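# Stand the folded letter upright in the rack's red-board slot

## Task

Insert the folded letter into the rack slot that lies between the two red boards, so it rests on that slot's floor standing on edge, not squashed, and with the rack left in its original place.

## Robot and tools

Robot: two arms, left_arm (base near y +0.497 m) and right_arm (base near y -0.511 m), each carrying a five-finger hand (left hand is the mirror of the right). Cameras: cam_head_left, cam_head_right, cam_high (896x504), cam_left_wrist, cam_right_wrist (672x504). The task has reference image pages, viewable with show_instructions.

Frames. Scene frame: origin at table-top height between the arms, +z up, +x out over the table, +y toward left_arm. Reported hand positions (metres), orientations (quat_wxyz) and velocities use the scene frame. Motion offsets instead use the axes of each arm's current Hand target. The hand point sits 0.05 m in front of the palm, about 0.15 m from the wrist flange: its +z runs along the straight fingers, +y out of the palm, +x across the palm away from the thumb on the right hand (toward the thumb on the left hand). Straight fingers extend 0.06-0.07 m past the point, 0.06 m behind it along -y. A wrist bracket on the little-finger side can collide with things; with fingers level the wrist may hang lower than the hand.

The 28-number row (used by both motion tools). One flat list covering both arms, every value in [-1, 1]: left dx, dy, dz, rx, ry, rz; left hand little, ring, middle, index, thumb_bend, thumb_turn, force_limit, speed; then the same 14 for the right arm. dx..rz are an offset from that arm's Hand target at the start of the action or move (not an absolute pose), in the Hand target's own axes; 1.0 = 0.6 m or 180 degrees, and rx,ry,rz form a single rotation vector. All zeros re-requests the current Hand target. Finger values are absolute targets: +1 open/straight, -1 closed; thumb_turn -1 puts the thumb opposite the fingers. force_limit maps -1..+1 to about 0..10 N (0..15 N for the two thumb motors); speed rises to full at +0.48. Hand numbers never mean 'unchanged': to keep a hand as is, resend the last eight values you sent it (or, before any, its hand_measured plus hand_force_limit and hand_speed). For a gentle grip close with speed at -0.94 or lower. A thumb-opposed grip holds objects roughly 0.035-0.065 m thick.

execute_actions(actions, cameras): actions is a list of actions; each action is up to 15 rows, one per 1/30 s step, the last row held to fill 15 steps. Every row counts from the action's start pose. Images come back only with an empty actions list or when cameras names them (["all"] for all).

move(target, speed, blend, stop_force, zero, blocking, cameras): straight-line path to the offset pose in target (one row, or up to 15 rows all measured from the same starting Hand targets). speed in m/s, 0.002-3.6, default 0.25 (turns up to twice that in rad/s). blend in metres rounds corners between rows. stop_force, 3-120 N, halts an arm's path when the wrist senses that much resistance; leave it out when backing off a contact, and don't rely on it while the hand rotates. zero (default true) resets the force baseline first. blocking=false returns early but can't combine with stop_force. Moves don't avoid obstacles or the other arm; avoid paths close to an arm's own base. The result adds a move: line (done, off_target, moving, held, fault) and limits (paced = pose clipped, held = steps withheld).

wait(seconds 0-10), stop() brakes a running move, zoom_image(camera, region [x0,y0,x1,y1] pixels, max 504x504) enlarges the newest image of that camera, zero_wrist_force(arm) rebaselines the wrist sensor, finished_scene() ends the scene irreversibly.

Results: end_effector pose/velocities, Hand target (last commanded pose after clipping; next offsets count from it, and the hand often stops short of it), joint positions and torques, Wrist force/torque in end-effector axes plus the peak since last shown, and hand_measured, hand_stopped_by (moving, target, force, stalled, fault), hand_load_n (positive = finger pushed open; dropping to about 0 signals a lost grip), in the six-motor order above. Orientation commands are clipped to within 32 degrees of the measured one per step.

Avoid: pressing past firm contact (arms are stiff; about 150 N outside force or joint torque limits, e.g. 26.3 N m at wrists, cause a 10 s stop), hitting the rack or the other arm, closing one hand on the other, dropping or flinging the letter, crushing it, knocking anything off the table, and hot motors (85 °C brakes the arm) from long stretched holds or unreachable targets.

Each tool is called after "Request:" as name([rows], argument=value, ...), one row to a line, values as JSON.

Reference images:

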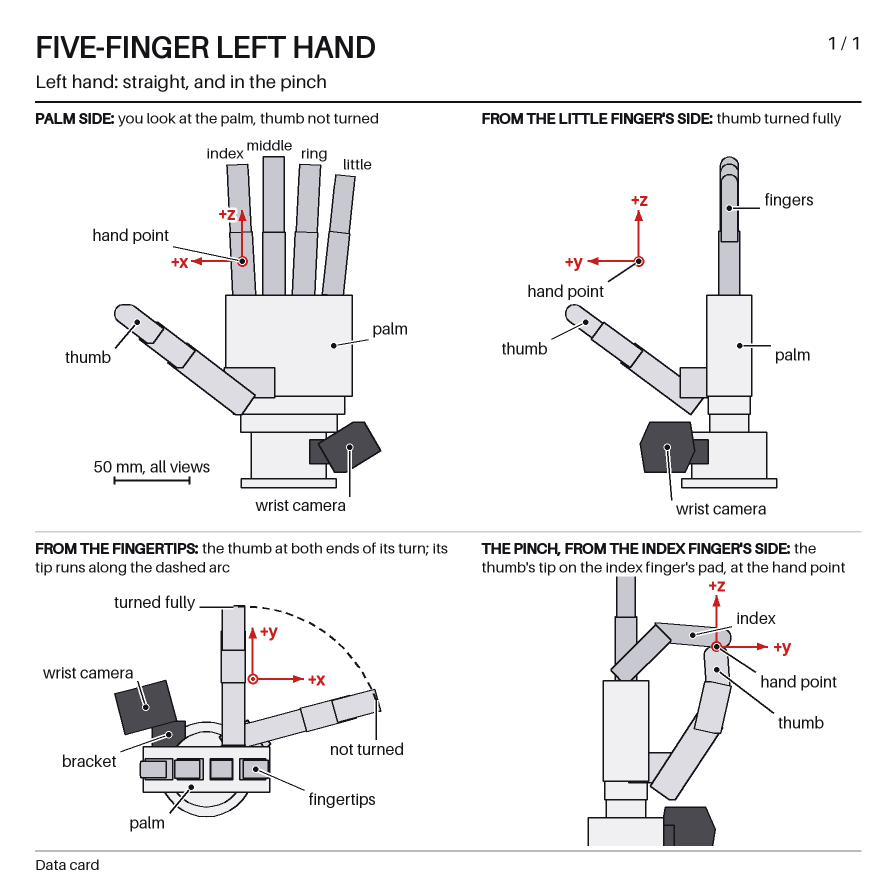

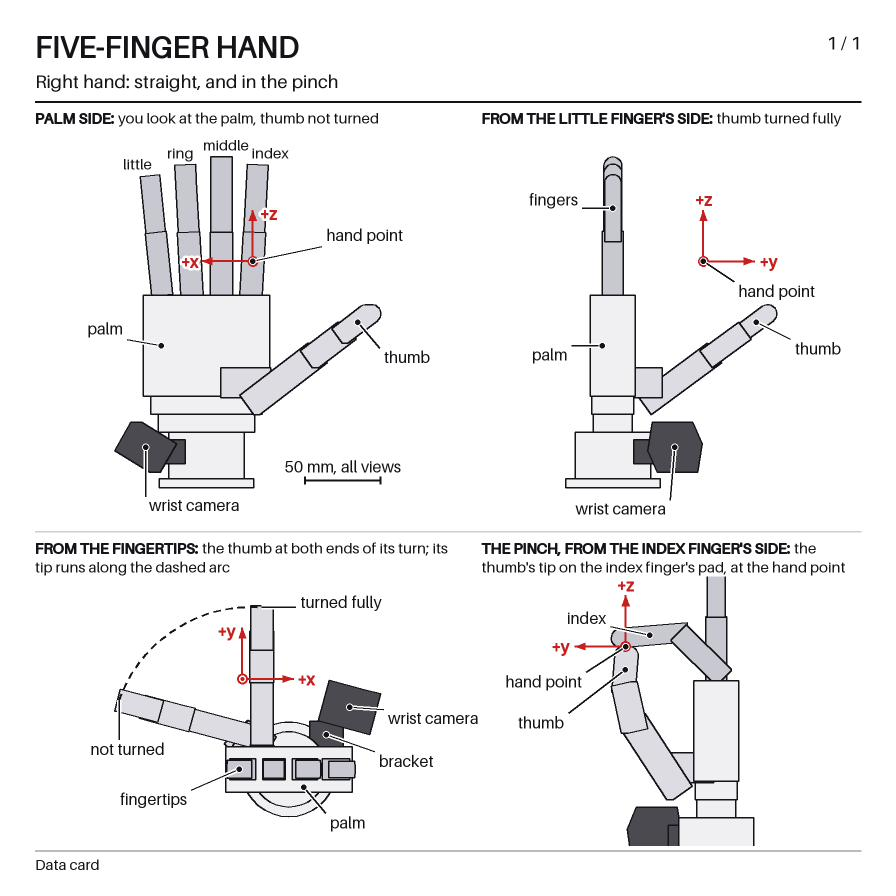

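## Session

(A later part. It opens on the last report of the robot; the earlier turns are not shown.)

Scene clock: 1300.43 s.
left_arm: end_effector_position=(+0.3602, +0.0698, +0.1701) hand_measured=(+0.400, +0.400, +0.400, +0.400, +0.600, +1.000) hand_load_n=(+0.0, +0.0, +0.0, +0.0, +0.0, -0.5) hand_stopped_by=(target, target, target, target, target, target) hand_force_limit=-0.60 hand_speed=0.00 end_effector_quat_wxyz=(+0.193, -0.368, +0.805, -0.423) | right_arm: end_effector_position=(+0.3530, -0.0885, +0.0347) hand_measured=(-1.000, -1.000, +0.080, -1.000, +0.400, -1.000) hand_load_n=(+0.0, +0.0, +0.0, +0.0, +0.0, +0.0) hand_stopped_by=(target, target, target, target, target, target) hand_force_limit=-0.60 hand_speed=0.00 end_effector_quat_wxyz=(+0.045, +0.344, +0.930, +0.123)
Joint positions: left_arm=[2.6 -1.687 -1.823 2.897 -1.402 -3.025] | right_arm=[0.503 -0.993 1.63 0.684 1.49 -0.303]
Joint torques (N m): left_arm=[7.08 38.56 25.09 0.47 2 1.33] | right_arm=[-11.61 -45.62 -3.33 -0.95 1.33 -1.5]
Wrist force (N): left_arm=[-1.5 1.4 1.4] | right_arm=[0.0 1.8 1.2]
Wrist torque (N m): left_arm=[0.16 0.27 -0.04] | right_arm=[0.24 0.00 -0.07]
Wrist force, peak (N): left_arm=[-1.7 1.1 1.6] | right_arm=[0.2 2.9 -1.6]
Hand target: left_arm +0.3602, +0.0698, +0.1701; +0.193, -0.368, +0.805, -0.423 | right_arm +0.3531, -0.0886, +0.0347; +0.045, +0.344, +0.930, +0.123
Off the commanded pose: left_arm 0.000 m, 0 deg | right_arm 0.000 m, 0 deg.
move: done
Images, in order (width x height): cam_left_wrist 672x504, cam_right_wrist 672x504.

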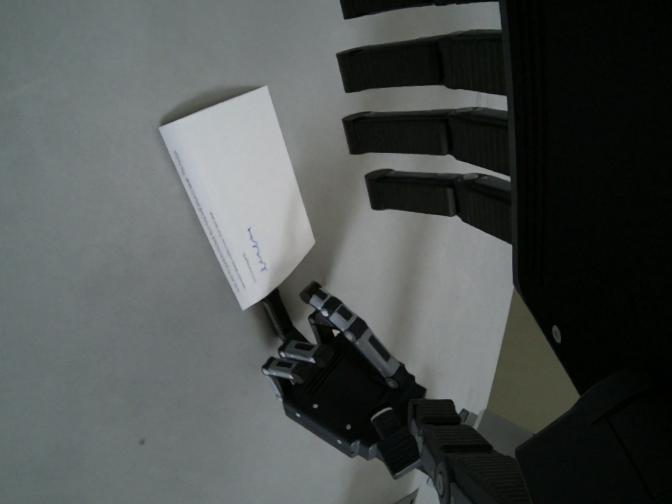

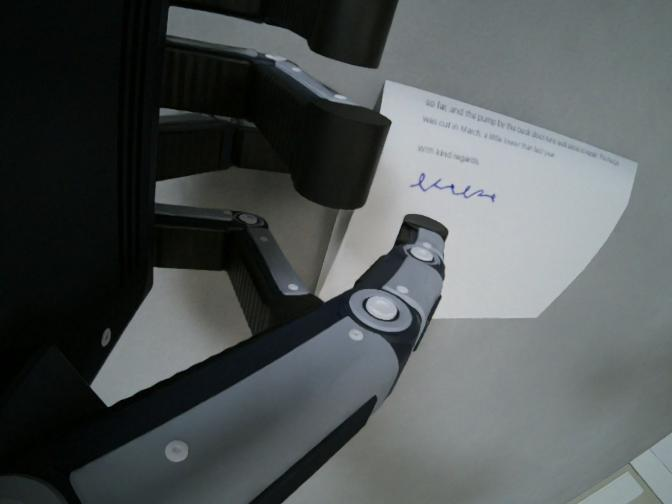

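Request:
move(target=[0, 0, 0, 0, 0, 0, 0.4, 0.4, 0.4, 0.4, 0.6, 1, -0.6, 0, 0, 0.0225, 0.006, 0, 0, 0, -1, -1, 0.08, -1, 0.4, -1, -0.6, 0], speed=0.05, cameras=["cam_right_wrist", "cam_left_wrist"])

Request:
zoom_image(camera="cam_left_wrist", region=[180, 190, 380, 380])

Scene clock: 1317.47 s.
left_arm: end_effector_position=(+0.3602, +0.0698, +0.1701) hand_measured=(+0.400, +0.400, +0.400, +0.400, +0.600, +1.000) hand_load_n=(+0.0, +0.0, +0.0, +0.0, +0.0, -0.5) hand_stopped_by=(target, target, target, target, target, target) hand_force_limit=-0.60 hand_speed=0.00 end_effector_quat_wxyz=(+0.193, -0.368, +0.805, -0.423) | right_arm: end_effector_position=(+0.3622, -0.0779, +0.0347) hand_measured=(-1.000, -1.000, +0.080, -1.000, +0.400, -1.000) hand_load_n=(+0.0, +0.0, +0.0, +0.0, +0.0, +0.0) hand_stopped_by=(target, target, target, target, target, target) hand_force_limit=-0.60 hand_speed=0.00 end_effector_quat_wxyz=(+0.045, +0.344, +0.930, +0.123)
Joint positions: left_arm=[2.6 -1.687 -1.823 2.897 -1.402 -3.025] | right_arm=[0.512 -0.966 1.581 0.704 1.492 -0.294]
Joint torques (N m): left_arm=[6.08 38.68 23.59 0.64 1.91 1.31] | right_arm=[-6.49 -47.66 -3.5 -0.45 2.01 -1.15]
Wrist force (N): left_arm=[-1.3 1.0 1.0] | right_arm=[0.2 1.5 1.2]
Wrist torque (N m): left_arm=[0.12 0.21 -0.02] | right_arm=[0.20 -0.02 -0.09]
Wrist force, peak (N): left_arm=[-1.6 1.3 1.5] | right_arm=[0.3 2.2 1.3]
Hand target: left_arm +0.3602, +0.0698, +0.1701; +0.193, -0.368, +0.805, -0.423 | right_arm +0.3622, -0.0780, +0.0347; +0.045, +0.344, +0.930, +0.123
Off the commanded pose: left_arm 0.000 m, 0 deg | right_arm 0.000 m, 0 deg.
move: done
Images, in order (width x height): cam_left_wrist 672x504, cam_right_wrist 672x504.

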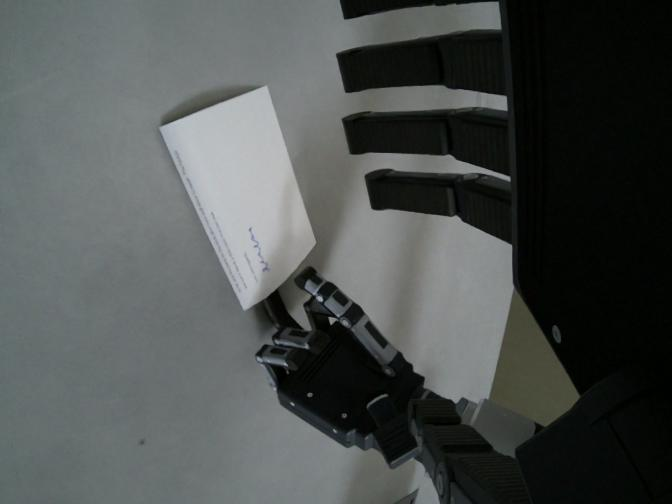

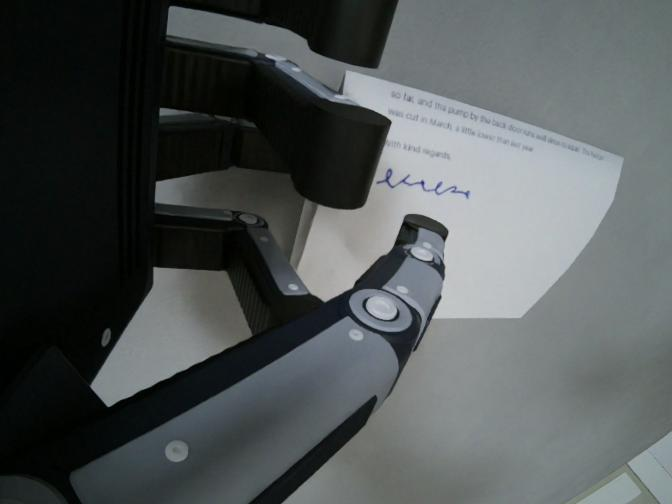

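Scaled by 2.520 from the camera's 672x504 image, which has a finer 960x720 frame.

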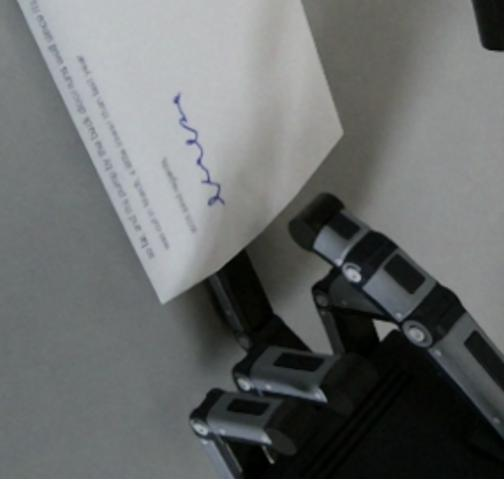

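Request:
move([
  [0, 0, 0, 0, 0, 0, 0.4, 0.4, 0.4, 0.4, 0.6, 1, -0.6, 0, 0, 0, 0, 0, 0, 0, -1, -1, 0.08, -1, 0.08, -1, -0.6, -0.3],
  [0, 0, 0, 0, 0, 0, 0.4, 0.4, 0.4, 0.4, 0.6, 1, -0.6, 0, 0, 0, 0, 0, 0, 0, -1, -1, -0.1, -1, 0.08, -1, -0.6, -0.8],
], speed=0.05, cameras=["cam_right_wrist", "cam_left_wrist"])

Request:
zoom_image(camera="cam_left_wrist", region=[180, 190, 380, 380])

Scene clock: 1338.67 s.
left_arm: end_effector_position=(+0.3602, +0.0698, +0.1701) hand_measured=(+0.400, +0.400, +0.400, +0.400, +0.600, +1.000) hand_load_n=(+0.0, +0.0, +0.0, +0.0, +0.0, -0.5) hand_stopped_by=(target, target, target, target, target, target) hand_force_limit=-0.60 hand_speed=0.00 end_effector_quat_wxyz=(+0.193, -0.368, +0.805, -0.423) | right_arm: end_effector_position=(+0.3622, -0.0780, +0.0347) hand_measured=(-1.000, -1.000, -0.100, -1.000, +0.240, -1.000) hand_load_n=(+0.5, +0.0, +0.0, -2.5, +5.5, +0.0) hand_stopped_by=(target, target, target, target, force, target) hand_force_limit=-0.60 hand_speed=-0.80 end_effector_quat_wxyz=(+0.045, +0.344, +0.930, +0.123)
Joint positions: left_arm=[2.6 -1.687 -1.823 2.897 -1.402 -3.025] | right_arm=[0.512 -0.966 1.582 0.703 1.492 -0.295]
Joint torques (N m): left_arm=[7.45 38.78 23.1 0.52 1.99 1.14] | right_arm=[-11.99 -47.23 -3.27 -0.94 -2.4 -1.52]
Wrist force (N): left_arm=[-1.3 0.7 1.2] | right_arm=[0.4 1.8 1.3]
Wrist torque (N m): left_arm=[0.07 0.23 -0.02] | right_arm=[0.23 -0.05 -0.06]
Wrist force, peak (N): left_arm=[-1.9 1.2 1.3] | right_arm=[0.1 1.9 1.4]
Hand target: left_arm +0.3602, +0.0698, +0.1701; +0.193, -0.368, +0.805, -0.423 | right_arm +0.3622, -0.0780, +0.0347; +0.045, +0.344, +0.930, +0.123
Off the commanded pose: left_arm 0.000 m, 0 deg | right_arm 0.000 m, 0 deg.
move: done
Images, in order (width x height): cam_left_wrist 672x504, cam_right_wrist 672x504.

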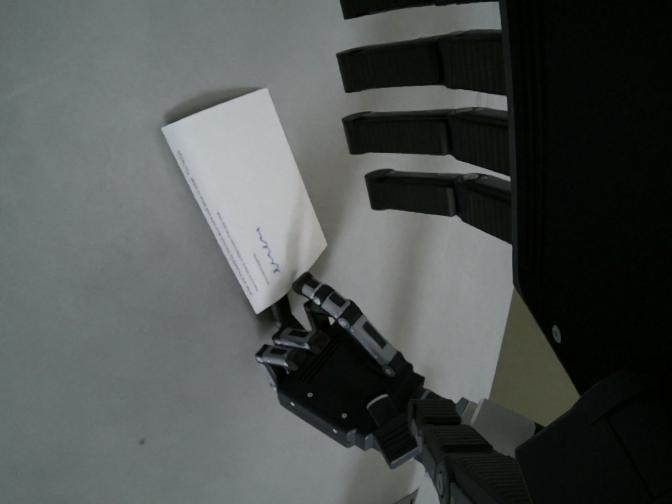

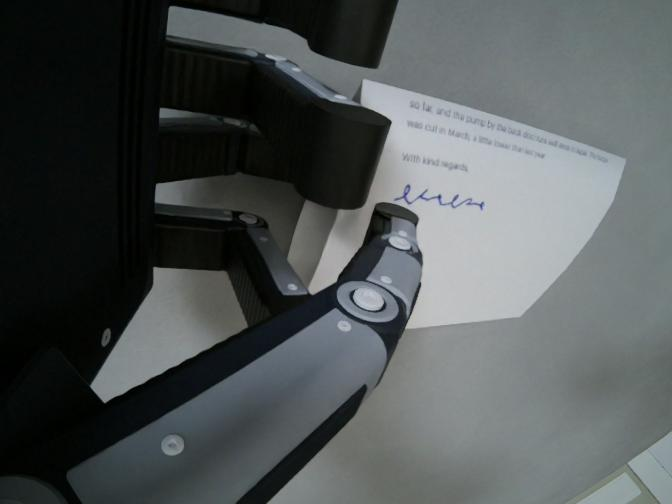

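Scaled by 2.520 from the camera's 672x504 image, which has a finer 960x720 frame.

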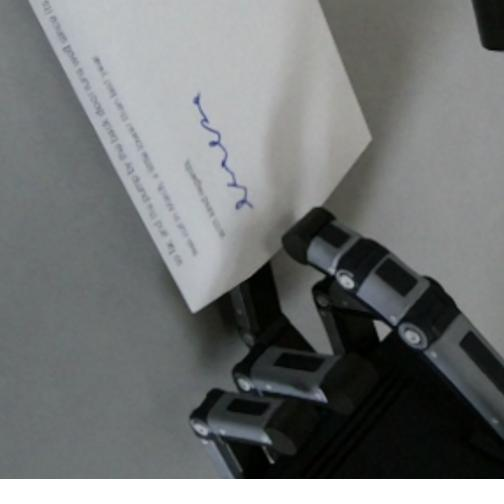

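Request:
move([
  [0, 0, 0, 0, 0, 0, 0.4, 0.4, 0.4, 0.4, 0.6, 1, -0.6, 0, 0, 0, 0, 0, 0, 0, -1, -1, 0.08, -1, 0.4, -1, -0.6, -0.5],
  [0, 0, 0, 0, 0, 0, 0.4, 0.4, 0.4, 0.4, 0.6, 1, -0.6, 0, 0, -0.0563, -0.015, 0, 0, 0, -1, -1, 0.08, -1, 0.4, -1, -0.6, -0.5],
  [0, 0, 0, 0, 0, 0, 0.4, 0.4, 0.4, 0.4, 0.6, 1, -0.6, 0, 0, -0.0563, -0.015, 0, 0, 0, -1, -1, 0.08, 0.08, 0.4, -1, -0.6, -0.2],
], speed=0.08, cameras=["cam_right_wrist", "cam_left_wrist"])

Request:
zoom_image(camera="cam_left_wrist", region=[140, 70, 360, 380])

Scene clock: 1375.07 s.
left_arm: end_effector_position=(+0.3602, +0.0698, +0.1701) hand_measured=(+0.400, +0.400, +0.400, +0.400, +0.600, +1.000) hand_load_n=(+0.0, +0.0, +0.0, +0.0, +0.0, +0.0) hand_stopped_by=(target, target, target, target, target, target) hand_force_limit=-0.60 hand_speed=0.00 end_effector_quat_wxyz=(+0.193, -0.368, +0.805, -0.423) | right_arm: end_effector_position=(+0.3395, -0.1045, +0.0346) hand_measured=(-1.000, -1.000, +0.080, +0.080, +0.400, -1.000) hand_load_n=(+0.0, +0.0, +0.0, +0.0, +0.0, +0.0) hand_stopped_by=(target, target, target, target, target, target) hand_force_limit=-0.60 hand_speed=-0.20 end_effector_quat_wxyz=(+0.045, +0.344, +0.930, +0.123)
Joint positions: left_arm=[2.6 -1.687 -1.823 2.897 -1.402 -3.025] | right_arm=[0.488 -1.034 1.701 0.655 1.486 -0.318]
Joint torques (N m): left_arm=[7.47 36.93 19.24 0.56 1.87 1.12] | right_arm=[9.35 -43.25 -3.9 4.48 2.41 1.37]
Wrist force (N): left_arm=[-1.2 0.8 1.0] | right_arm=[0.0 1.5 1.1]
Wrist torque (N m): left_arm=[0.08 0.20 -0.01] | right_arm=[0.20 0.01 0.02]
Wrist force, peak (N): left_arm=[-1.9 1.0 1.7] | right_arm=[0.2 2.5 1.3]
Hand target: left_arm +0.3602, +0.0698, +0.1701; +0.193, -0.368, +0.805, -0.423 | right_arm +0.3395, -0.1045, +0.0346; +0.045, +0.344, +0.930, +0.123
Off the commanded pose: left_arm 0.000 m, 0 deg | right_arm 0.000 m, 0 deg.
move: done
Images, in order (width x height): cam_left_wrist 672x504, cam_right_wrist 672x504.

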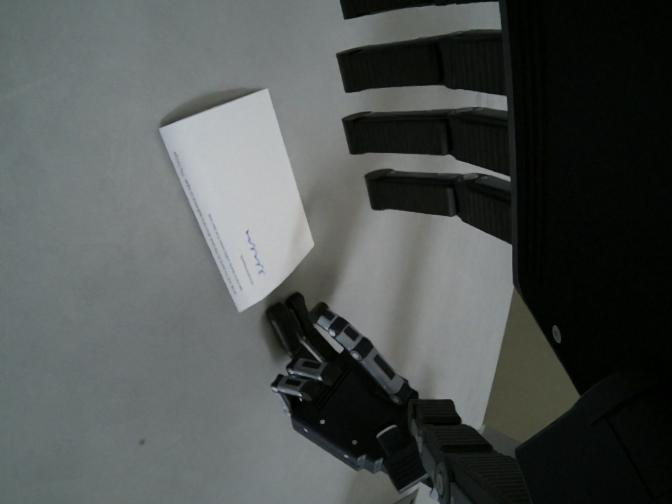

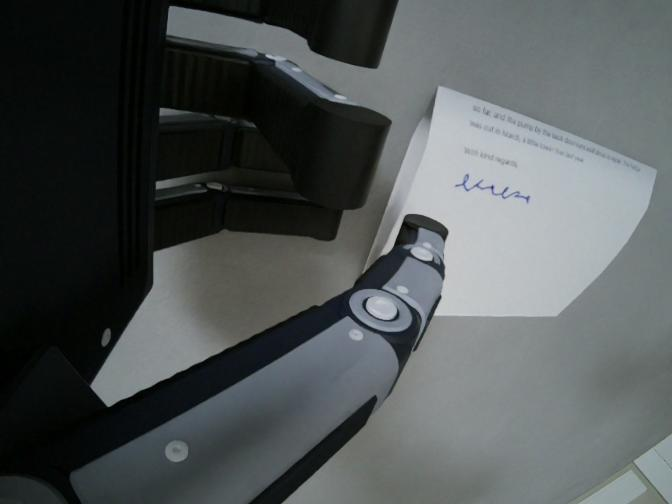

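Scaled by 1.626 from the camera's 672x504 image, which has a finer 960x720 frame.

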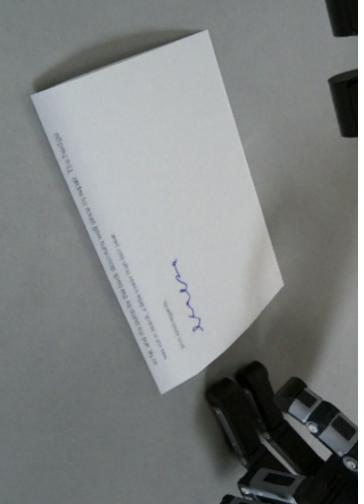

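Request:
move([
  [0, 0, 0, 0, 0, 0, 0.4, 0.4, 0.4, 0.4, 0.6, 1, -0.6, 0, 0.0133, 0, 0, 0, -0.0029, 0.0107, -1, -1, 0.08, 0.08, 0.4, -1, -0.6, -0.2],
  [0, 0, 0, 0, 0, 0, 0.4, 0.4, 0.4, 0.4, 0.6, 1, -0.6, 0, 0.0133, 0.0322, 0.0086, 0, -0.0029, 0.0107, -1, -1, 0.08, 0.08, 0.4, -1, -0.6, -0.2],
], speed=0.06, cameras=["cam_right_wrist", "cam_left_wrist"])

Request:
zoom_image(camera="cam_left_wrist", region=[180, 190, 380, 380])

Scene clock: 1410.00 s.
left_arm: end_effector_position=(+0.3602, +0.0698, +0.1701) hand_measured=(+0.400, +0.400, +0.400, +0.400, +0.600, +1.000) hand_load_n=(+0.0, -0.5, +0.0, +0.0, +0.0, -0.5) hand_stopped_by=(target, target, target, target, target, target) hand_force_limit=-0.60 hand_speed=0.00 end_effector_quat_wxyz=(+0.193, -0.368, +0.805, -0.423) | right_arm: end_effector_position=(+0.3464, -0.0841, +0.0346) hand_measured=(-1.000, -1.000, +0.080, +0.080, +0.400, -1.000) hand_load_n=(+0.0, +0.5, +0.0, +0.0, +0.0, +0.0) hand_stopped_by=(target, target, target, target, target, target) hand_force_limit=-0.60 hand_speed=-0.20 end_effector_quat_wxyz=(+0.047, +0.360, +0.924, +0.122)
Joint positions: left_arm=[2.6 -1.687 -1.823 2.897 -1.402 -3.025] | right_arm=[0.529 -0.994 1.63 0.68 1.505 -0.244]
Joint torques (N m): left_arm=[7.66 37.43 16.75 0.48 2.04 0.93] | right_arm=[-12.1 -41.06 -8.65 -0.87 0.74 -1.46]
Wrist force (N): left_arm=[-1.5 1.2 1.3] | right_arm=[0.1 1.7 1.3]
Wrist torque (N m): left_arm=[0.13 0.25 -0.04] | right_arm=[0.22 -0.01 -0.06]
Wrist force, peak (N): left_arm=[-1.9 1.0 1.7] | right_arm=[0.3 2.3 1.3]
Hand target: left_arm +0.3602, +0.0698, +0.1701; +0.193, -0.368, +0.805, -0.423 | right_arm +0.3464, -0.0841, +0.0347; +0.047, +0.360, +0.924, +0.122
Off the commanded pose: left_arm 0.000 m, 0 deg | right_arm 0.000 m, 0 deg.
move: done
Images, in order (width x height): cam_left_wrist 672x504, cam_right_wrist 672x504.

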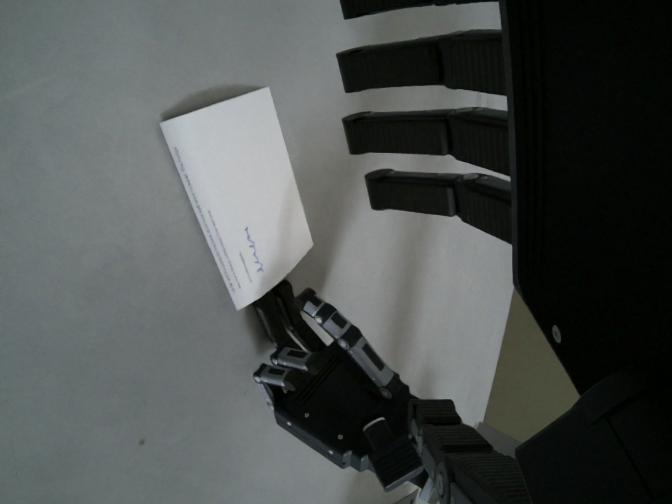

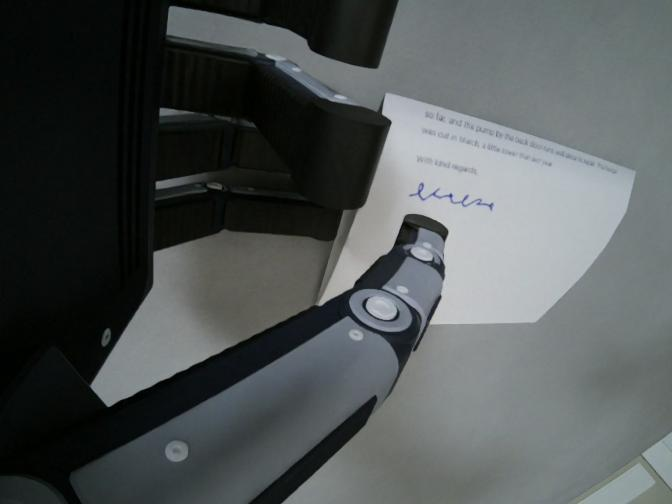

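Scaled by 2.520 from the camera's 672x504 image, which has a finer 960x720 frame.

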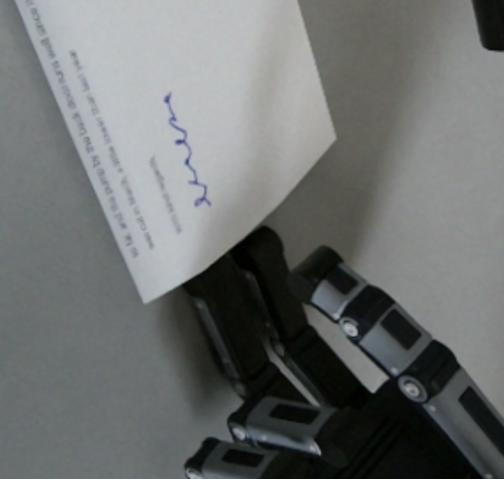

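Request:
move(target=[0, 0, 0, 0, 0, 0, 0.4, 0.4, 0.4, 0.4, 0.6, 1, -0.6, 0, 0, 0.0113, 0.003, 0, 0, 0, -1, -1, 0.08, 0.08, 0.4, -1, -0.6, -0.2], speed=0.04, cameras=["cam_left_wrist"])

Request:
zoom_image(camera="cam_left_wrist", region=[200, 210, 350, 350])

Scene clock: 1418.87 s.
left_arm: end_effector_position=(+0.3602, +0.0698, +0.1701) hand_measured=(+0.400, +0.400, +0.400, +0.400, +0.600, +1.000) hand_load_n=(+0.0, +0.0, +0.0, +0.0, +0.0, -0.5) hand_stopped_by=(target, target, target, target, target, target) hand_force_limit=-0.60 hand_speed=0.00 end_effector_quat_wxyz=(+0.193, -0.368, +0.805, -0.423) | right_arm: end_effector_position=(+0.3512, -0.0789, +0.0347) hand_measured=(-1.000, -1.000, +0.080, +0.080, +0.400, -1.000) hand_load_n=(+0.0, +0.0, +0.0, +0.0, +0.0, +0.0) hand_stopped_by=(target, target, target, target, target, target) hand_force_limit=-0.60 hand_speed=-0.20 end_effector_quat_wxyz=(+0.047, +0.360, +0.924, +0.122) end_effector_velocity=(-0.002, -0.001, -0.001) end_effector_angular_velocity=(-0.003, +0.004, +0.001)
Joint positions: left_arm=[2.6 -1.687 -1.823 2.897 -1.402 -3.025] | right_arm=[0.533 -0.98 1.606 0.69 1.506 -0.241]
Joint velocities: left_arm=[within noise] | right_arm=[0 -0.001 0.005 0.001 0 -0.001]
Joint torques (N m): left_arm=[7.21 37.12 16.5 0.61 2.07 1] | right_arm=[4.48 -47.62 -3.81 1.95 2.35 0.43]
Wrist force (N): left_arm=[-1.4 1.1 1.0] | right_arm=[0.2 1.9 1.3]
Wrist torque (N m): left_arm=[0.13 0.22 -0.03] | right_arm=[0.24 -0.03 -0.08]
Wrist force, peak (N): left_arm=[-1.8 1.4 1.3] | right_arm=[0.3 1.9 1.3]
Hand target: left_arm +0.3602, +0.0698, +0.1701; +0.193, -0.368, +0.805, -0.423 | right_arm +0.3512, -0.0790, +0.0347; +0.047, +0.360, +0.924, +0.122
Off the commanded pose: left_arm 0.000 m, 0 deg | right_arm 0.000 m, 0 deg.
move: done
Images, in order (width x height): cam_left_wrist 672x504.

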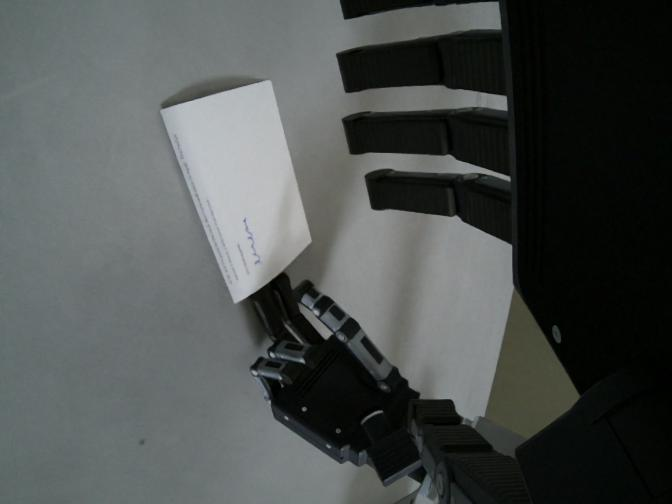

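Scaled by 3.360 from the camera's 672x504 image, which has a finer 960x720 frame.

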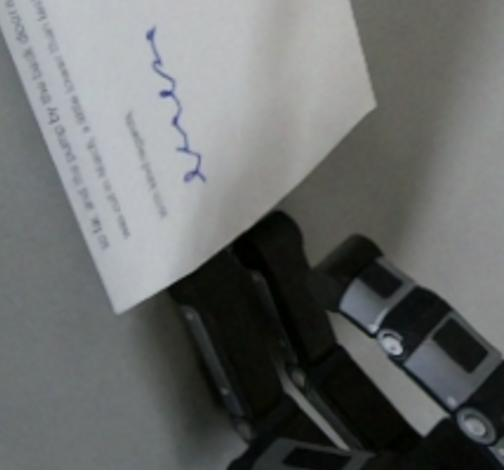

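Request:
move([
  [0, 0, 0, 0, 0, 0, 0.4, 0.4, 0.4, 0.4, 0.6, 1, -0.6, 0, 0, -0.0121, -0.0016, 0, 0, 0, -1, -1, 0.08, 0.08, 0.4, -1, -0.6, -0.2],
  [0, 0, 0, 0, 0, 0, 0.4, 0.4, 0.4, 0.4, 0.6, 1, -0.6, 0, 0, -0.0121, -0.0016, 0, 0, 0, -1, -1, -0.08, 0.1, 0.4, -1, -0.6, -0.6],
], speed=0.04, cameras=["cam_left_wrist"])

Request:
zoom_image(camera="cam_left_wrist", region=[140, 60, 360, 350])

Scene clock: 1460.97 s.
left_arm: end_effector_position=(+0.3602, +0.0698, +0.1701) hand_measured=(+0.400, +0.400, +0.400, +0.400, +0.600, +1.000) hand_load_n=(+0.0, +0.0, +0.0, +0.0, +0.0, +0.0) hand_stopped_by=(target, target, target, target, target, target) hand_force_limit=-0.60 hand_speed=0.00 end_effector_quat_wxyz=(+0.193, -0.368, +0.805, -0.423) | right_arm: end_effector_position=(+0.3463, -0.0844, +0.0337) hand_measured=(-1.000, -1.000, -0.080, +0.100, +0.400, -1.000) hand_load_n=(+0.0, +0.0, +0.0, -0.5, +0.0, +0.0) hand_stopped_by=(target, target, target, target, target, target) hand_force_limit=-0.60 hand_speed=-0.60 end_effector_quat_wxyz=(+0.047, +0.360, +0.924, +0.122)
Joint positions: left_arm=[2.6 -1.687 -1.823 2.897 -1.402 -3.025] | right_arm=[0.529 -0.993 1.632 0.677 1.505 -0.245]
Joint torques (N m): left_arm=[6.46 37.44 13.27 0.61 1.97 0.92] | right_arm=[6.75 -32.93 -25.04 4.54 -2.04 1.18]
Wrist force (N): left_arm=[-1.4 1.0 1.2] | right_arm=[0.2 1.5 1.3]
Wrist torque (N m): left_arm=[0.11 0.23 -0.02] | right_arm=[0.19 -0.02 0.09]
Wrist force, peak (N): left_arm=[-1.9 1.2 1.6] | right_arm=[0.2 1.8 1.5]
Hand target: left_arm +0.3602, +0.0698, +0.1701; +0.193, -0.368, +0.805, -0.423 | right_arm +0.3463, -0.0843, +0.0337; +0.047, +0.360, +0.924, +0.122
Off the commanded pose: left_arm 0.000 m, 0 deg | right_arm 0.000 m, 0 deg.
move: done
Images, in order (width x height): cam_left_wrist 672x504.

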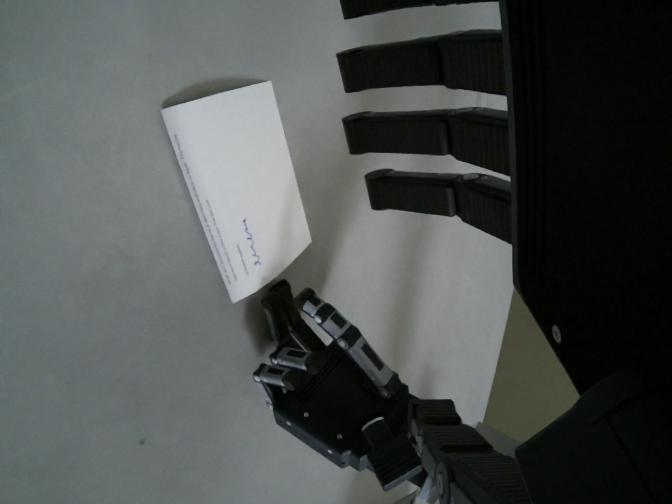

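Scaled by 1.738 from the camera's 672x504 image, which has a finer 960x720 frame.

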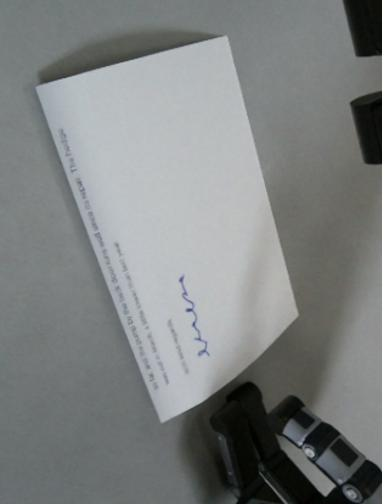

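Request:
move([
  [0, 0, 0, 0, 0, 0, 0.3, 0.3, 0.3, 0.3, 1, -1, -0.6, 0, 0, -0.0483, -0.013, 0, 0, 0, -1, -1, 0.08, 0.08, 0.4, -1, -0.6, -0.2],
  [0.1157, 0.058, 0.2397, 0, 0.0252, 0.0173, 0.3, 0.3, 0.3, 0.3, 1, -1, -0.6, 0, 0, -0.0483, -0.013, 0, 0, 0, -1, -1, 0.08, 0.08, 0.4, -1, -0.6, -0.2],
], speed=0.15, cameras=["cam_left_wrist", "cam_right_wrist"])

Scene clock: 1510.43 s.
left_arm: end_effector_position=(+0.3891, -0.0474, +0.0600) hand_measured=(+0.300, +0.300, +0.300, +0.300, +1.000, -1.000) hand_load_n=(+0.0, +0.0, +0.0, +0.0, +0.0, +0.0) hand_stopped_by=(target, target, target, target, target, target) hand_force_limit=-0.60 hand_speed=0.00 end_effector_quat_wxyz=(+0.172, -0.329, +0.822, -0.432) | right_arm: end_effector_position=(+0.3259, -0.1064, +0.0337) hand_measured=(-1.000, -1.000, +0.080, +0.080, +0.400, -1.000) hand_load_n=(+0.0, +0.0, +0.0, +0.0, +0.0, +0.0) hand_stopped_by=(target, target, target, target, target, target) hand_force_limit=-0.60 hand_speed=-0.20 end_effector_quat_wxyz=(+0.047, +0.360, +0.924, +0.122)
Joint positions: left_arm=[2.442 -2.053 -1.641 3.086 -1.453 -3.061] | right_arm=[0.511 -1.052 1.732 0.636 1.5 -0.262]
Joint torques (N m): left_arm=[3.32 34 16.16 -0.17 1.48 1.52] | right_arm=[10.37 -36.98 -6.66 4.51 2.41 1.57]
Wrist force (N): left_arm=[-1.3 0.9 0.9] | right_arm=[0.1 1.6 1.1]
Wrist torque (N m): left_arm=[0.07 0.21 -0.01] | right_arm=[0.20 -0.01 0.06]
Wrist force, peak (N): left_arm=[-0.9 1.7 2.2] | right_arm=[0.2 2.3 1.5]
Hand target: left_arm +0.3892, -0.0474, +0.0600; +0.172, -0.329, +0.822, -0.432 | right_arm +0.3259, -0.1064, +0.0337; +0.047, +0.360, +0.924, +0.122
Off the commanded pose: left_arm 0.000 m, 0 deg | right_arm 0.000 m, 0 deg.
move: done
Images, in order (width x height): cam_left_wrist 672x504, cam_right_wrist 672x504.

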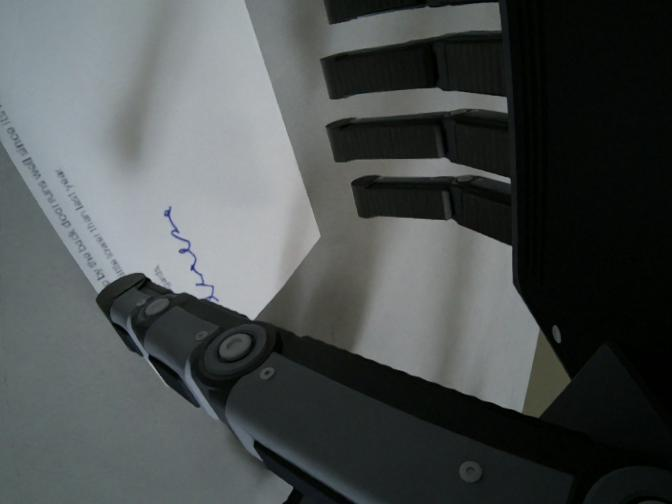

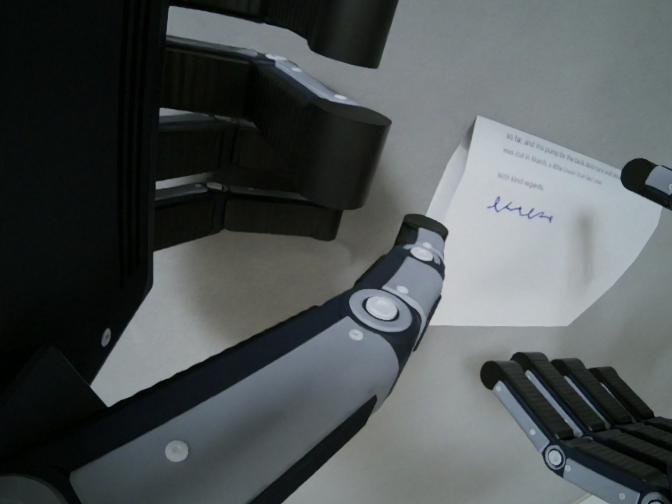

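Request:
move([
  [0, 0.0385, 0.0264, 0, 0, 0, 0.3, 0.3, 0.3, 0.3, 1, -1, -0.6, 0, 0, 0, 0, 0, 0, 0, -1, -1, 0.08, 0.08, 0.4, -1, -0.6, -0.2],
  [0, 0.0659, 0.0453, 0, 0, 0, 0.3, 0.3, 0.3, 0.3, 1, -1, -0.6, 0, 0, 0, 0, 0, 0, 0, -1, -1, 0.08, 0.08, 0.4, -1, -0.6, -0.2],
], speed=[0.1, 0.012], stop_force=3, cameras=["cam_left_wrist", "cam_right_wrist"])

Scene clock: 1524.13 s.
left_arm: end_effector_position=(+0.3891, -0.0474, +0.0226) hand_measured=(+0.300, +0.300, +0.300, +0.300, +1.000, -1.000) hand_load_n=(+0.0, +0.0, -0.5, +0.0, +0.0, +0.0) hand_stopped_by=(target, target, target, target, target, target) hand_force_limit=-0.60 hand_speed=0.00 end_effector_quat_wxyz=(+0.172, -0.329, +0.822, -0.432) | right_arm: end_effector_position=(+0.3259, -0.1064, +0.0337) hand_measured=(-1.000, -1.000, +0.080, +0.080, +0.400, -1.000) hand_load_n=(+0.0, +0.0, +0.0, +0.0, +0.0, +0.0) hand_stopped_by=(target, target, target, target, target, target) hand_force_limit=-0.60 hand_speed=-0.20 end_effector_quat_wxyz=(+0.047, +0.360, +0.924, +0.122)
Joint positions: left_arm=[2.442 -2.103 -1.675 3.17 -1.453 -3.061] | right_arm=[0.511 -1.052 1.732 0.636 1.5 -0.262]
Joint torques (N m): left_arm=[-2.41 53.05 24.28 0.49 -0.34 -0.26] | right_arm=[9.93 -42.05 -6.21 3.16 2.3 1.39]
Wrist force (N): left_arm=[-1.3 -1.6 -1.0] | right_arm=[0.1 1.6 1.3]
Wrist torque (N m): left_arm=[0.17 0.17 0.04] | right_arm=[0.21 -0.01 0.06]
Wrist force, peak (N): left_arm=[-1.2 -8.5 -9.1] | right_arm=[0.0 1.7 1.6]
Hand target: left_arm +0.3891, -0.0474, +0.0226; +0.172, -0.329, +0.822, -0.432 (not the last commanded pose) | right_arm +0.3259, -0.1064, +0.0337; +0.047, +0.360, +0.924, +0.122
Off the commanded pose: left_arm 0.011 m, 0 deg | right_arm 0.000 m, 0 deg.
move: contact (left_arm); path passed 1 of 2 targets
Images, in order (width x height): cam_left_wrist 672x504, cam_right_wrist 672x504.

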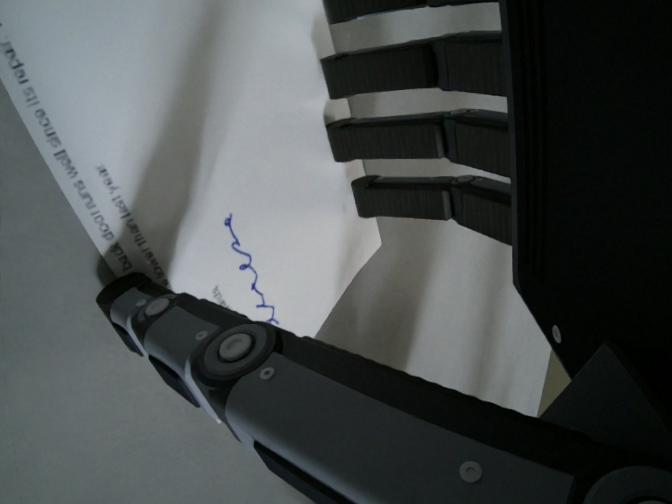

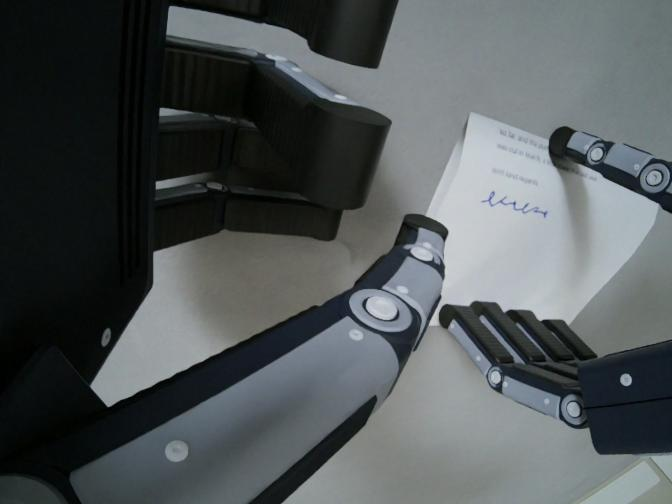

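Request:
move([
  [0, 0.0014, 0.0009, 0, 0, 0, 0.3, 0.3, 0.3, 0.3, 0.5, -1, -0.5, -0.7, 0, 0, 0, 0, 0, 0, -1, -1, 0.08, 0.08, 0.4, -1, -0.6, -0.2],
], cameras=["cam_left_wrist", "cam_right_wrist"])

Request:
zoom_image(camera="cam_right_wrist", region=[370, 70, 672, 360])

Scene clock: 1536.80 s.
left_arm: end_effector_position=(+0.3891, -0.0474, +0.0216) hand_measured=(+0.300, +0.300, +0.300, +0.300, +0.500, -1.000) hand_load_n=(+0.5, +0.0, -2.0, +0.0, +0.5, +0.0) hand_stopped_by=(target, target, target, target, target, target) hand_force_limit=-0.50 hand_speed=-0.70 end_effector_quat_wxyz=(+0.172, -0.329, +0.822, -0.432) | right_arm: end_effector_position=(+0.3259, -0.1064, +0.0337) hand_measured=(-1.000, -1.000, +0.080, +0.080, +0.400, -1.000) hand_load_n=(+0.0, +0.0, +0.0, +0.0, +0.0, -0.5) hand_stopped_by=(target, target, target, target, target, target) hand_force_limit=-0.60 hand_speed=-0.20 end_effector_quat_wxyz=(+0.047, +0.360, +0.924, +0.122)
Joint positions: left_arm=[2.442 -2.104 -1.676 3.172 -1.453 -3.061] | right_arm=[0.511 -1.052 1.732 0.636 1.5 -0.262]
Joint torques (N m): left_arm=[5.7 6.7 -4.9 -4.22 0.34 1.5] | right_arm=[9.81 -41.68 -6.12 1.97 2.22 0.87]
Wrist force (N): left_arm=[-1.2 -22.8 -23.2] | right_arm=[0.2 1.5 1.3]
Wrist torque (N m): left_arm=[1.34 -0.34 0.49] | right_arm=[0.19 -0.03 0.06]
Wrist force, peak (N): left_arm=[-1.4 -23.2 -23.1] | right_arm=[-0.1 1.9 1.5]
Hand target: left_arm +0.3891, -0.0474, +0.0216; +0.172, -0.329, +0.822, -0.432 | right_arm +0.3259, -0.1064, +0.0337; +0.047, +0.360, +0.924, +0.122
Off the commanded pose: left_arm 0.000 m, 0 deg | right_arm 0.000 m, 0 deg.
move: done
Images, in order (width x height): cam_left_wrist 672x504, cam_right_wrist 672x504.

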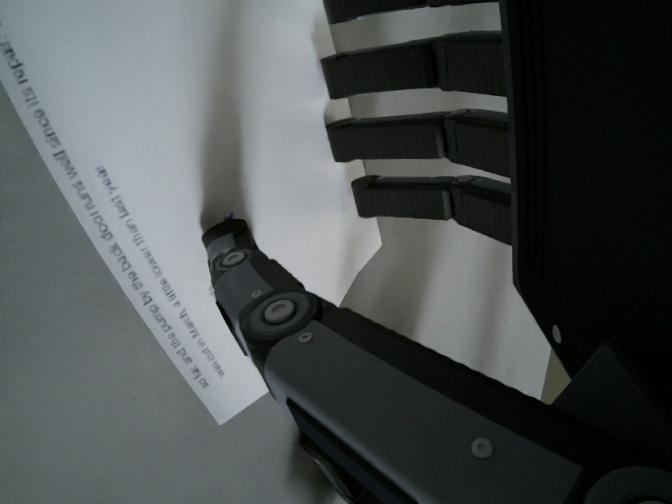

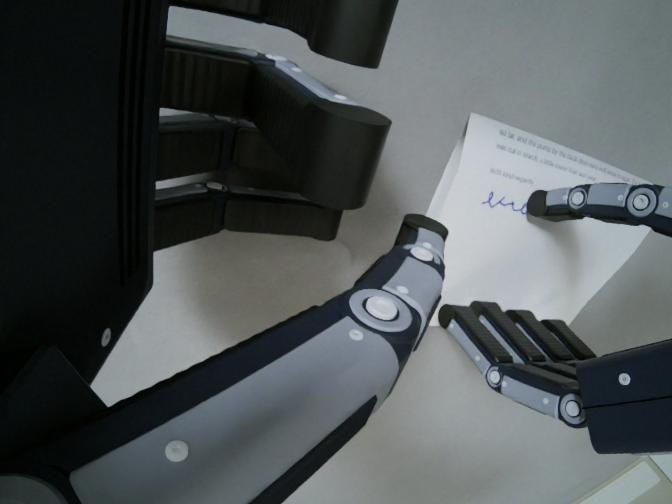

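Scaled by 1.669 from the camera's 672x504 image, which has a finer 960x720 frame.

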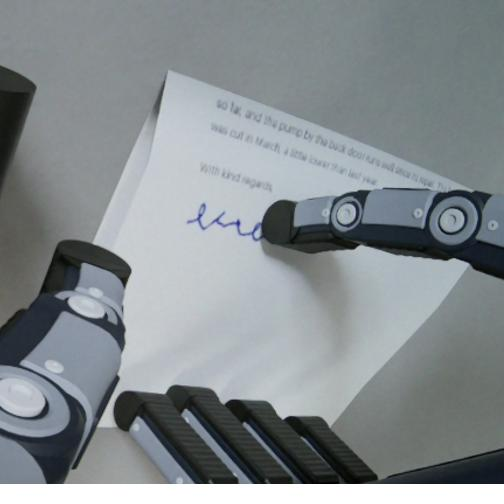

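Request:
move([
  [0, -0.0206, -0.0142, 0, 0, 0, 0.3, 0.3, 0.3, 0.3, 0.5, -1, -0.5, -0.7, 0, 0, 0, 0, 0, 0, -1, -1, 0.08, 0.08, 0.4, -1, -0.6, -0.2],
  [0, -0.0206, -0.0142, 0, 0, 0, 0.3, 0.3, 0.3, 0.3, 1, -1, -0.5, -0.3, 0, 0, 0, 0, 0, 0, -1, -1, 0.08, 0.08, 0.4, -1, -0.6, -0.2],
], speed=0.05, cameras=["cam_left_wrist", "cam_right_wrist"])

Request:
zoom_image(camera="cam_right_wrist", region=[370, 70, 672, 360])

Scene clock: 1552.40 s.
left_arm: end_effector_position=(+0.3891, -0.0473, +0.0366) hand_measured=(+0.300, +0.300, +0.300, +0.300, +1.000, -1.000) hand_load_n=(+0.0, +0.0, +0.0, +0.0, +0.0, +0.0) hand_stopped_by=(target, target, target, target, target, target) hand_force_limit=-0.50 hand_speed=-0.30 end_effector_quat_wxyz=(+0.172, -0.329, +0.822, -0.432) | right_arm: end_effector_position=(+0.3259, -0.1064, +0.0337) hand_measured=(-1.000, -1.000, +0.080, +0.080, +0.400, -1.000) hand_load_n=(+0.0, +0.0, +0.0, +0.0, +0.0, +0.0) hand_stopped_by=(target, target, target, target, target, target) hand_force_limit=-0.60 hand_speed=-0.20 end_effector_quat_wxyz=(+0.047, +0.360, +0.924, +0.122)
Joint positions: left_arm=[2.442 -2.083 -1.663 3.139 -1.453 -3.061] | right_arm=[0.511 -1.052 1.732 0.636 1.5 -0.262]
Joint torques (N m): left_arm=[5.17 29.59 8.79 1.63 1.35 1.29] | right_arm=[9.47 -42.18 -6.89 0.48 2.43 1.09]
Wrist force (N): left_arm=[-1.2 0.6 1.6] | right_arm=[0.3 1.7 1.3]
Wrist torque (N m): left_arm=[0.00 0.22 0.00] | right_arm=[0.22 -0.03 0.07]
Wrist force, peak (N): left_arm=[-1.7 -23.4 -23.5] | right_arm=[0.5 1.8 1.5]
Hand target: left_arm +0.3891, -0.0473, +0.0366; +0.172, -0.329, +0.822, -0.432 | right_arm +0.3259, -0.1064, +0.0337; +0.047, +0.360, +0.924, +0.122
Off the commanded pose: left_arm 0.000 m, 0 deg | right_arm 0.000 m, 0 deg.
move: done
Images, in order (width x height): cam_left_wrist 672x504, cam_right_wrist 672x504.

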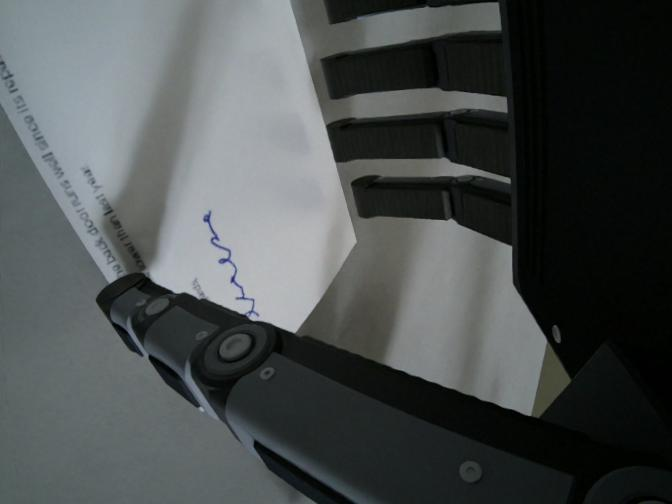

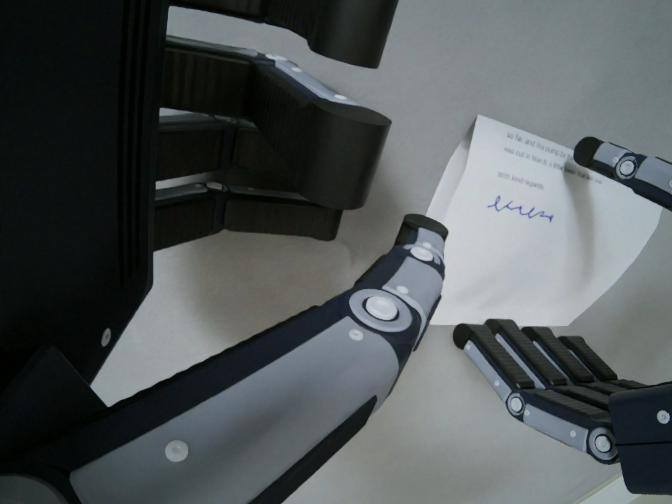

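Scaled by 1.669 from the camera's 672x504 image, which has a finer 960x720 frame.

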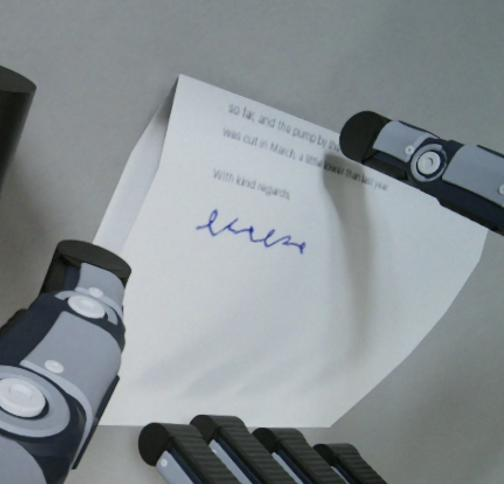

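Request:
move([
  [0, 0.0057, -0.0082, 0, 0, 0, 0.3, 0.3, 0.3, 0.3, 1, -1, -0.5, -0.3, 0, 0, 0, 0, 0, 0, -1, -1, 0.08, 0.08, 0.4, -1, -0.6, -0.2],
  [0, 0.0167, -0.0007, 0, 0, 0, 0.3, 0.3, 0.3, 0.3, 1, -1, -0.5, -0.3, 0, 0, 0, 0, 0, 0, -1, -1, 0.08, 0.08, 0.4, -1, -0.6, -0.2],
  [0, 0.0387, 0.0145, 0, 0, 0, 0.3, 0.3, 0.3, 0.3, 1, -1, -0.5, -0.3, 0, 0, 0, 0, 0, 0, -1, -1, 0.08, 0.08, 0.4, -1, -0.6, -0.2],
], speed=[0.05, 0.03, 0.01], stop_force=3, cameras=["cam_left_wrist", "cam_right_wrist"])

Request:
zoom_image(camera="cam_left_wrist", region=[40, 150, 300, 350])

Scene clock: 1571.33 s.
left_arm: end_effector_position=(+0.3849, -0.0430, +0.0225) hand_measured=(+0.300, +0.300, +0.300, +0.300, +1.000, -1.000) hand_load_n=(+0.0, +0.0, -0.5, +0.0, +0.0, +0.0) hand_stopped_by=(target, target, target, target, target, target) hand_force_limit=-0.50 hand_speed=-0.30 end_effector_quat_wxyz=(+0.172, -0.329, +0.822, -0.432) | right_arm: end_effector_position=(+0.3259, -0.1064, +0.0337) hand_measured=(-1.000, -1.000, +0.080, +0.080, +0.400, -1.000) hand_load_n=(+0.0, +0.0, +0.0, +0.0, +0.0, +0.0) hand_stopped_by=(target, target, target, target, target, target) hand_force_limit=-0.60 hand_speed=-0.20 end_effector_quat_wxyz=(+0.047, +0.360, +0.924, +0.122)
Joint positions: left_arm=[2.444 -2.091 -1.695 3.178 -1.451 -3.06] | right_arm=[0.511 -1.052 1.732 0.636 1.5 -0.262]
Joint torques (N m): left_arm=[-4.47 52.53 24.54 -1.24 -0.85 -0.46] | right_arm=[9.86 -42.38 -5.75 0.23 2.26 0.69]
Wrist force (N): left_arm=[-1.4 -1.8 -1.2] | right_arm=[0.2 1.9 1.1]
Wrist torque (N m): left_arm=[0.15 0.16 -0.04] | right_arm=[0.25 -0.03 0.08]
Wrist force, peak (N): left_arm=[-1.4 -7.1 -7.5] | right_arm=[0.2 1.7 1.5]
Hand target: left_arm +0.3849, -0.0430, +0.0226; +0.172, -0.329, +0.822, -0.432 (not the last commanded pose) | right_arm +0.3259, -0.1064, +0.0337; +0.047, +0.360, +0.924, +0.122
Off the commanded pose: left_arm 0.010 m, 0 deg | right_arm 0.000 m, 0 deg.
move: contact (left_arm); path passed 2 of 3 targets
Images, in order (width x height): cam_left_wrist 672x504, cam_right_wrist 672x504.

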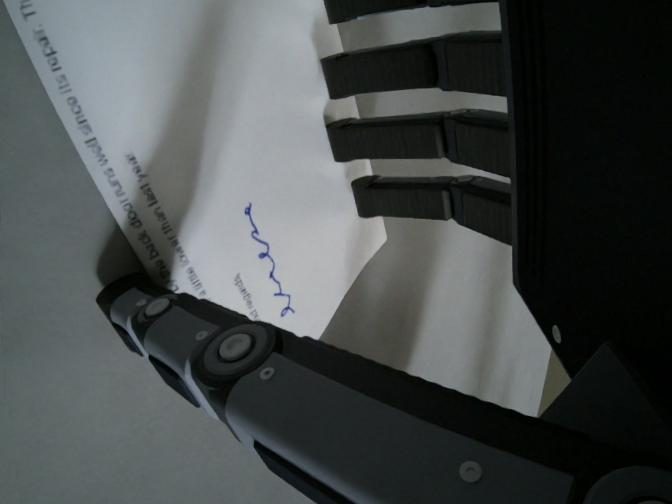

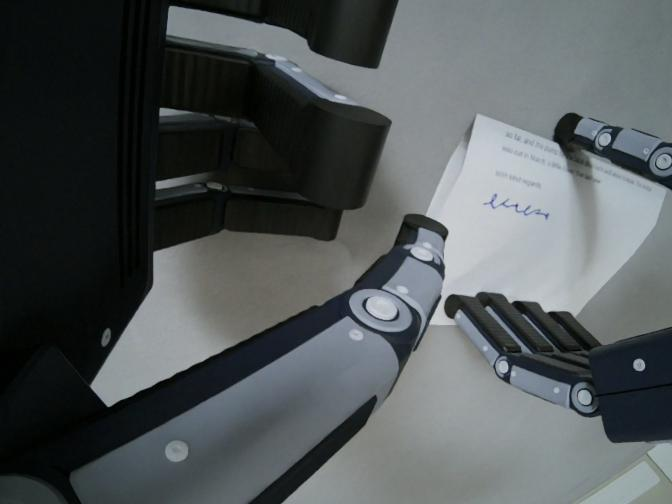

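Scaled by 1.938 from the camera's 672x504 image, which has a finer 960x720 frame.

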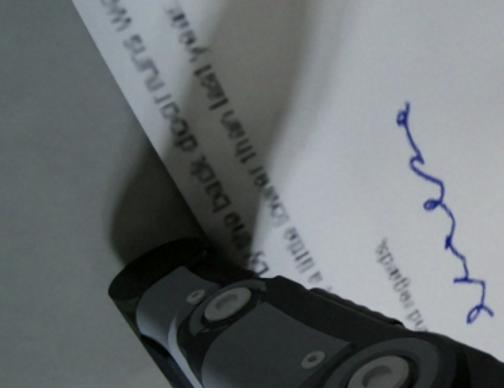

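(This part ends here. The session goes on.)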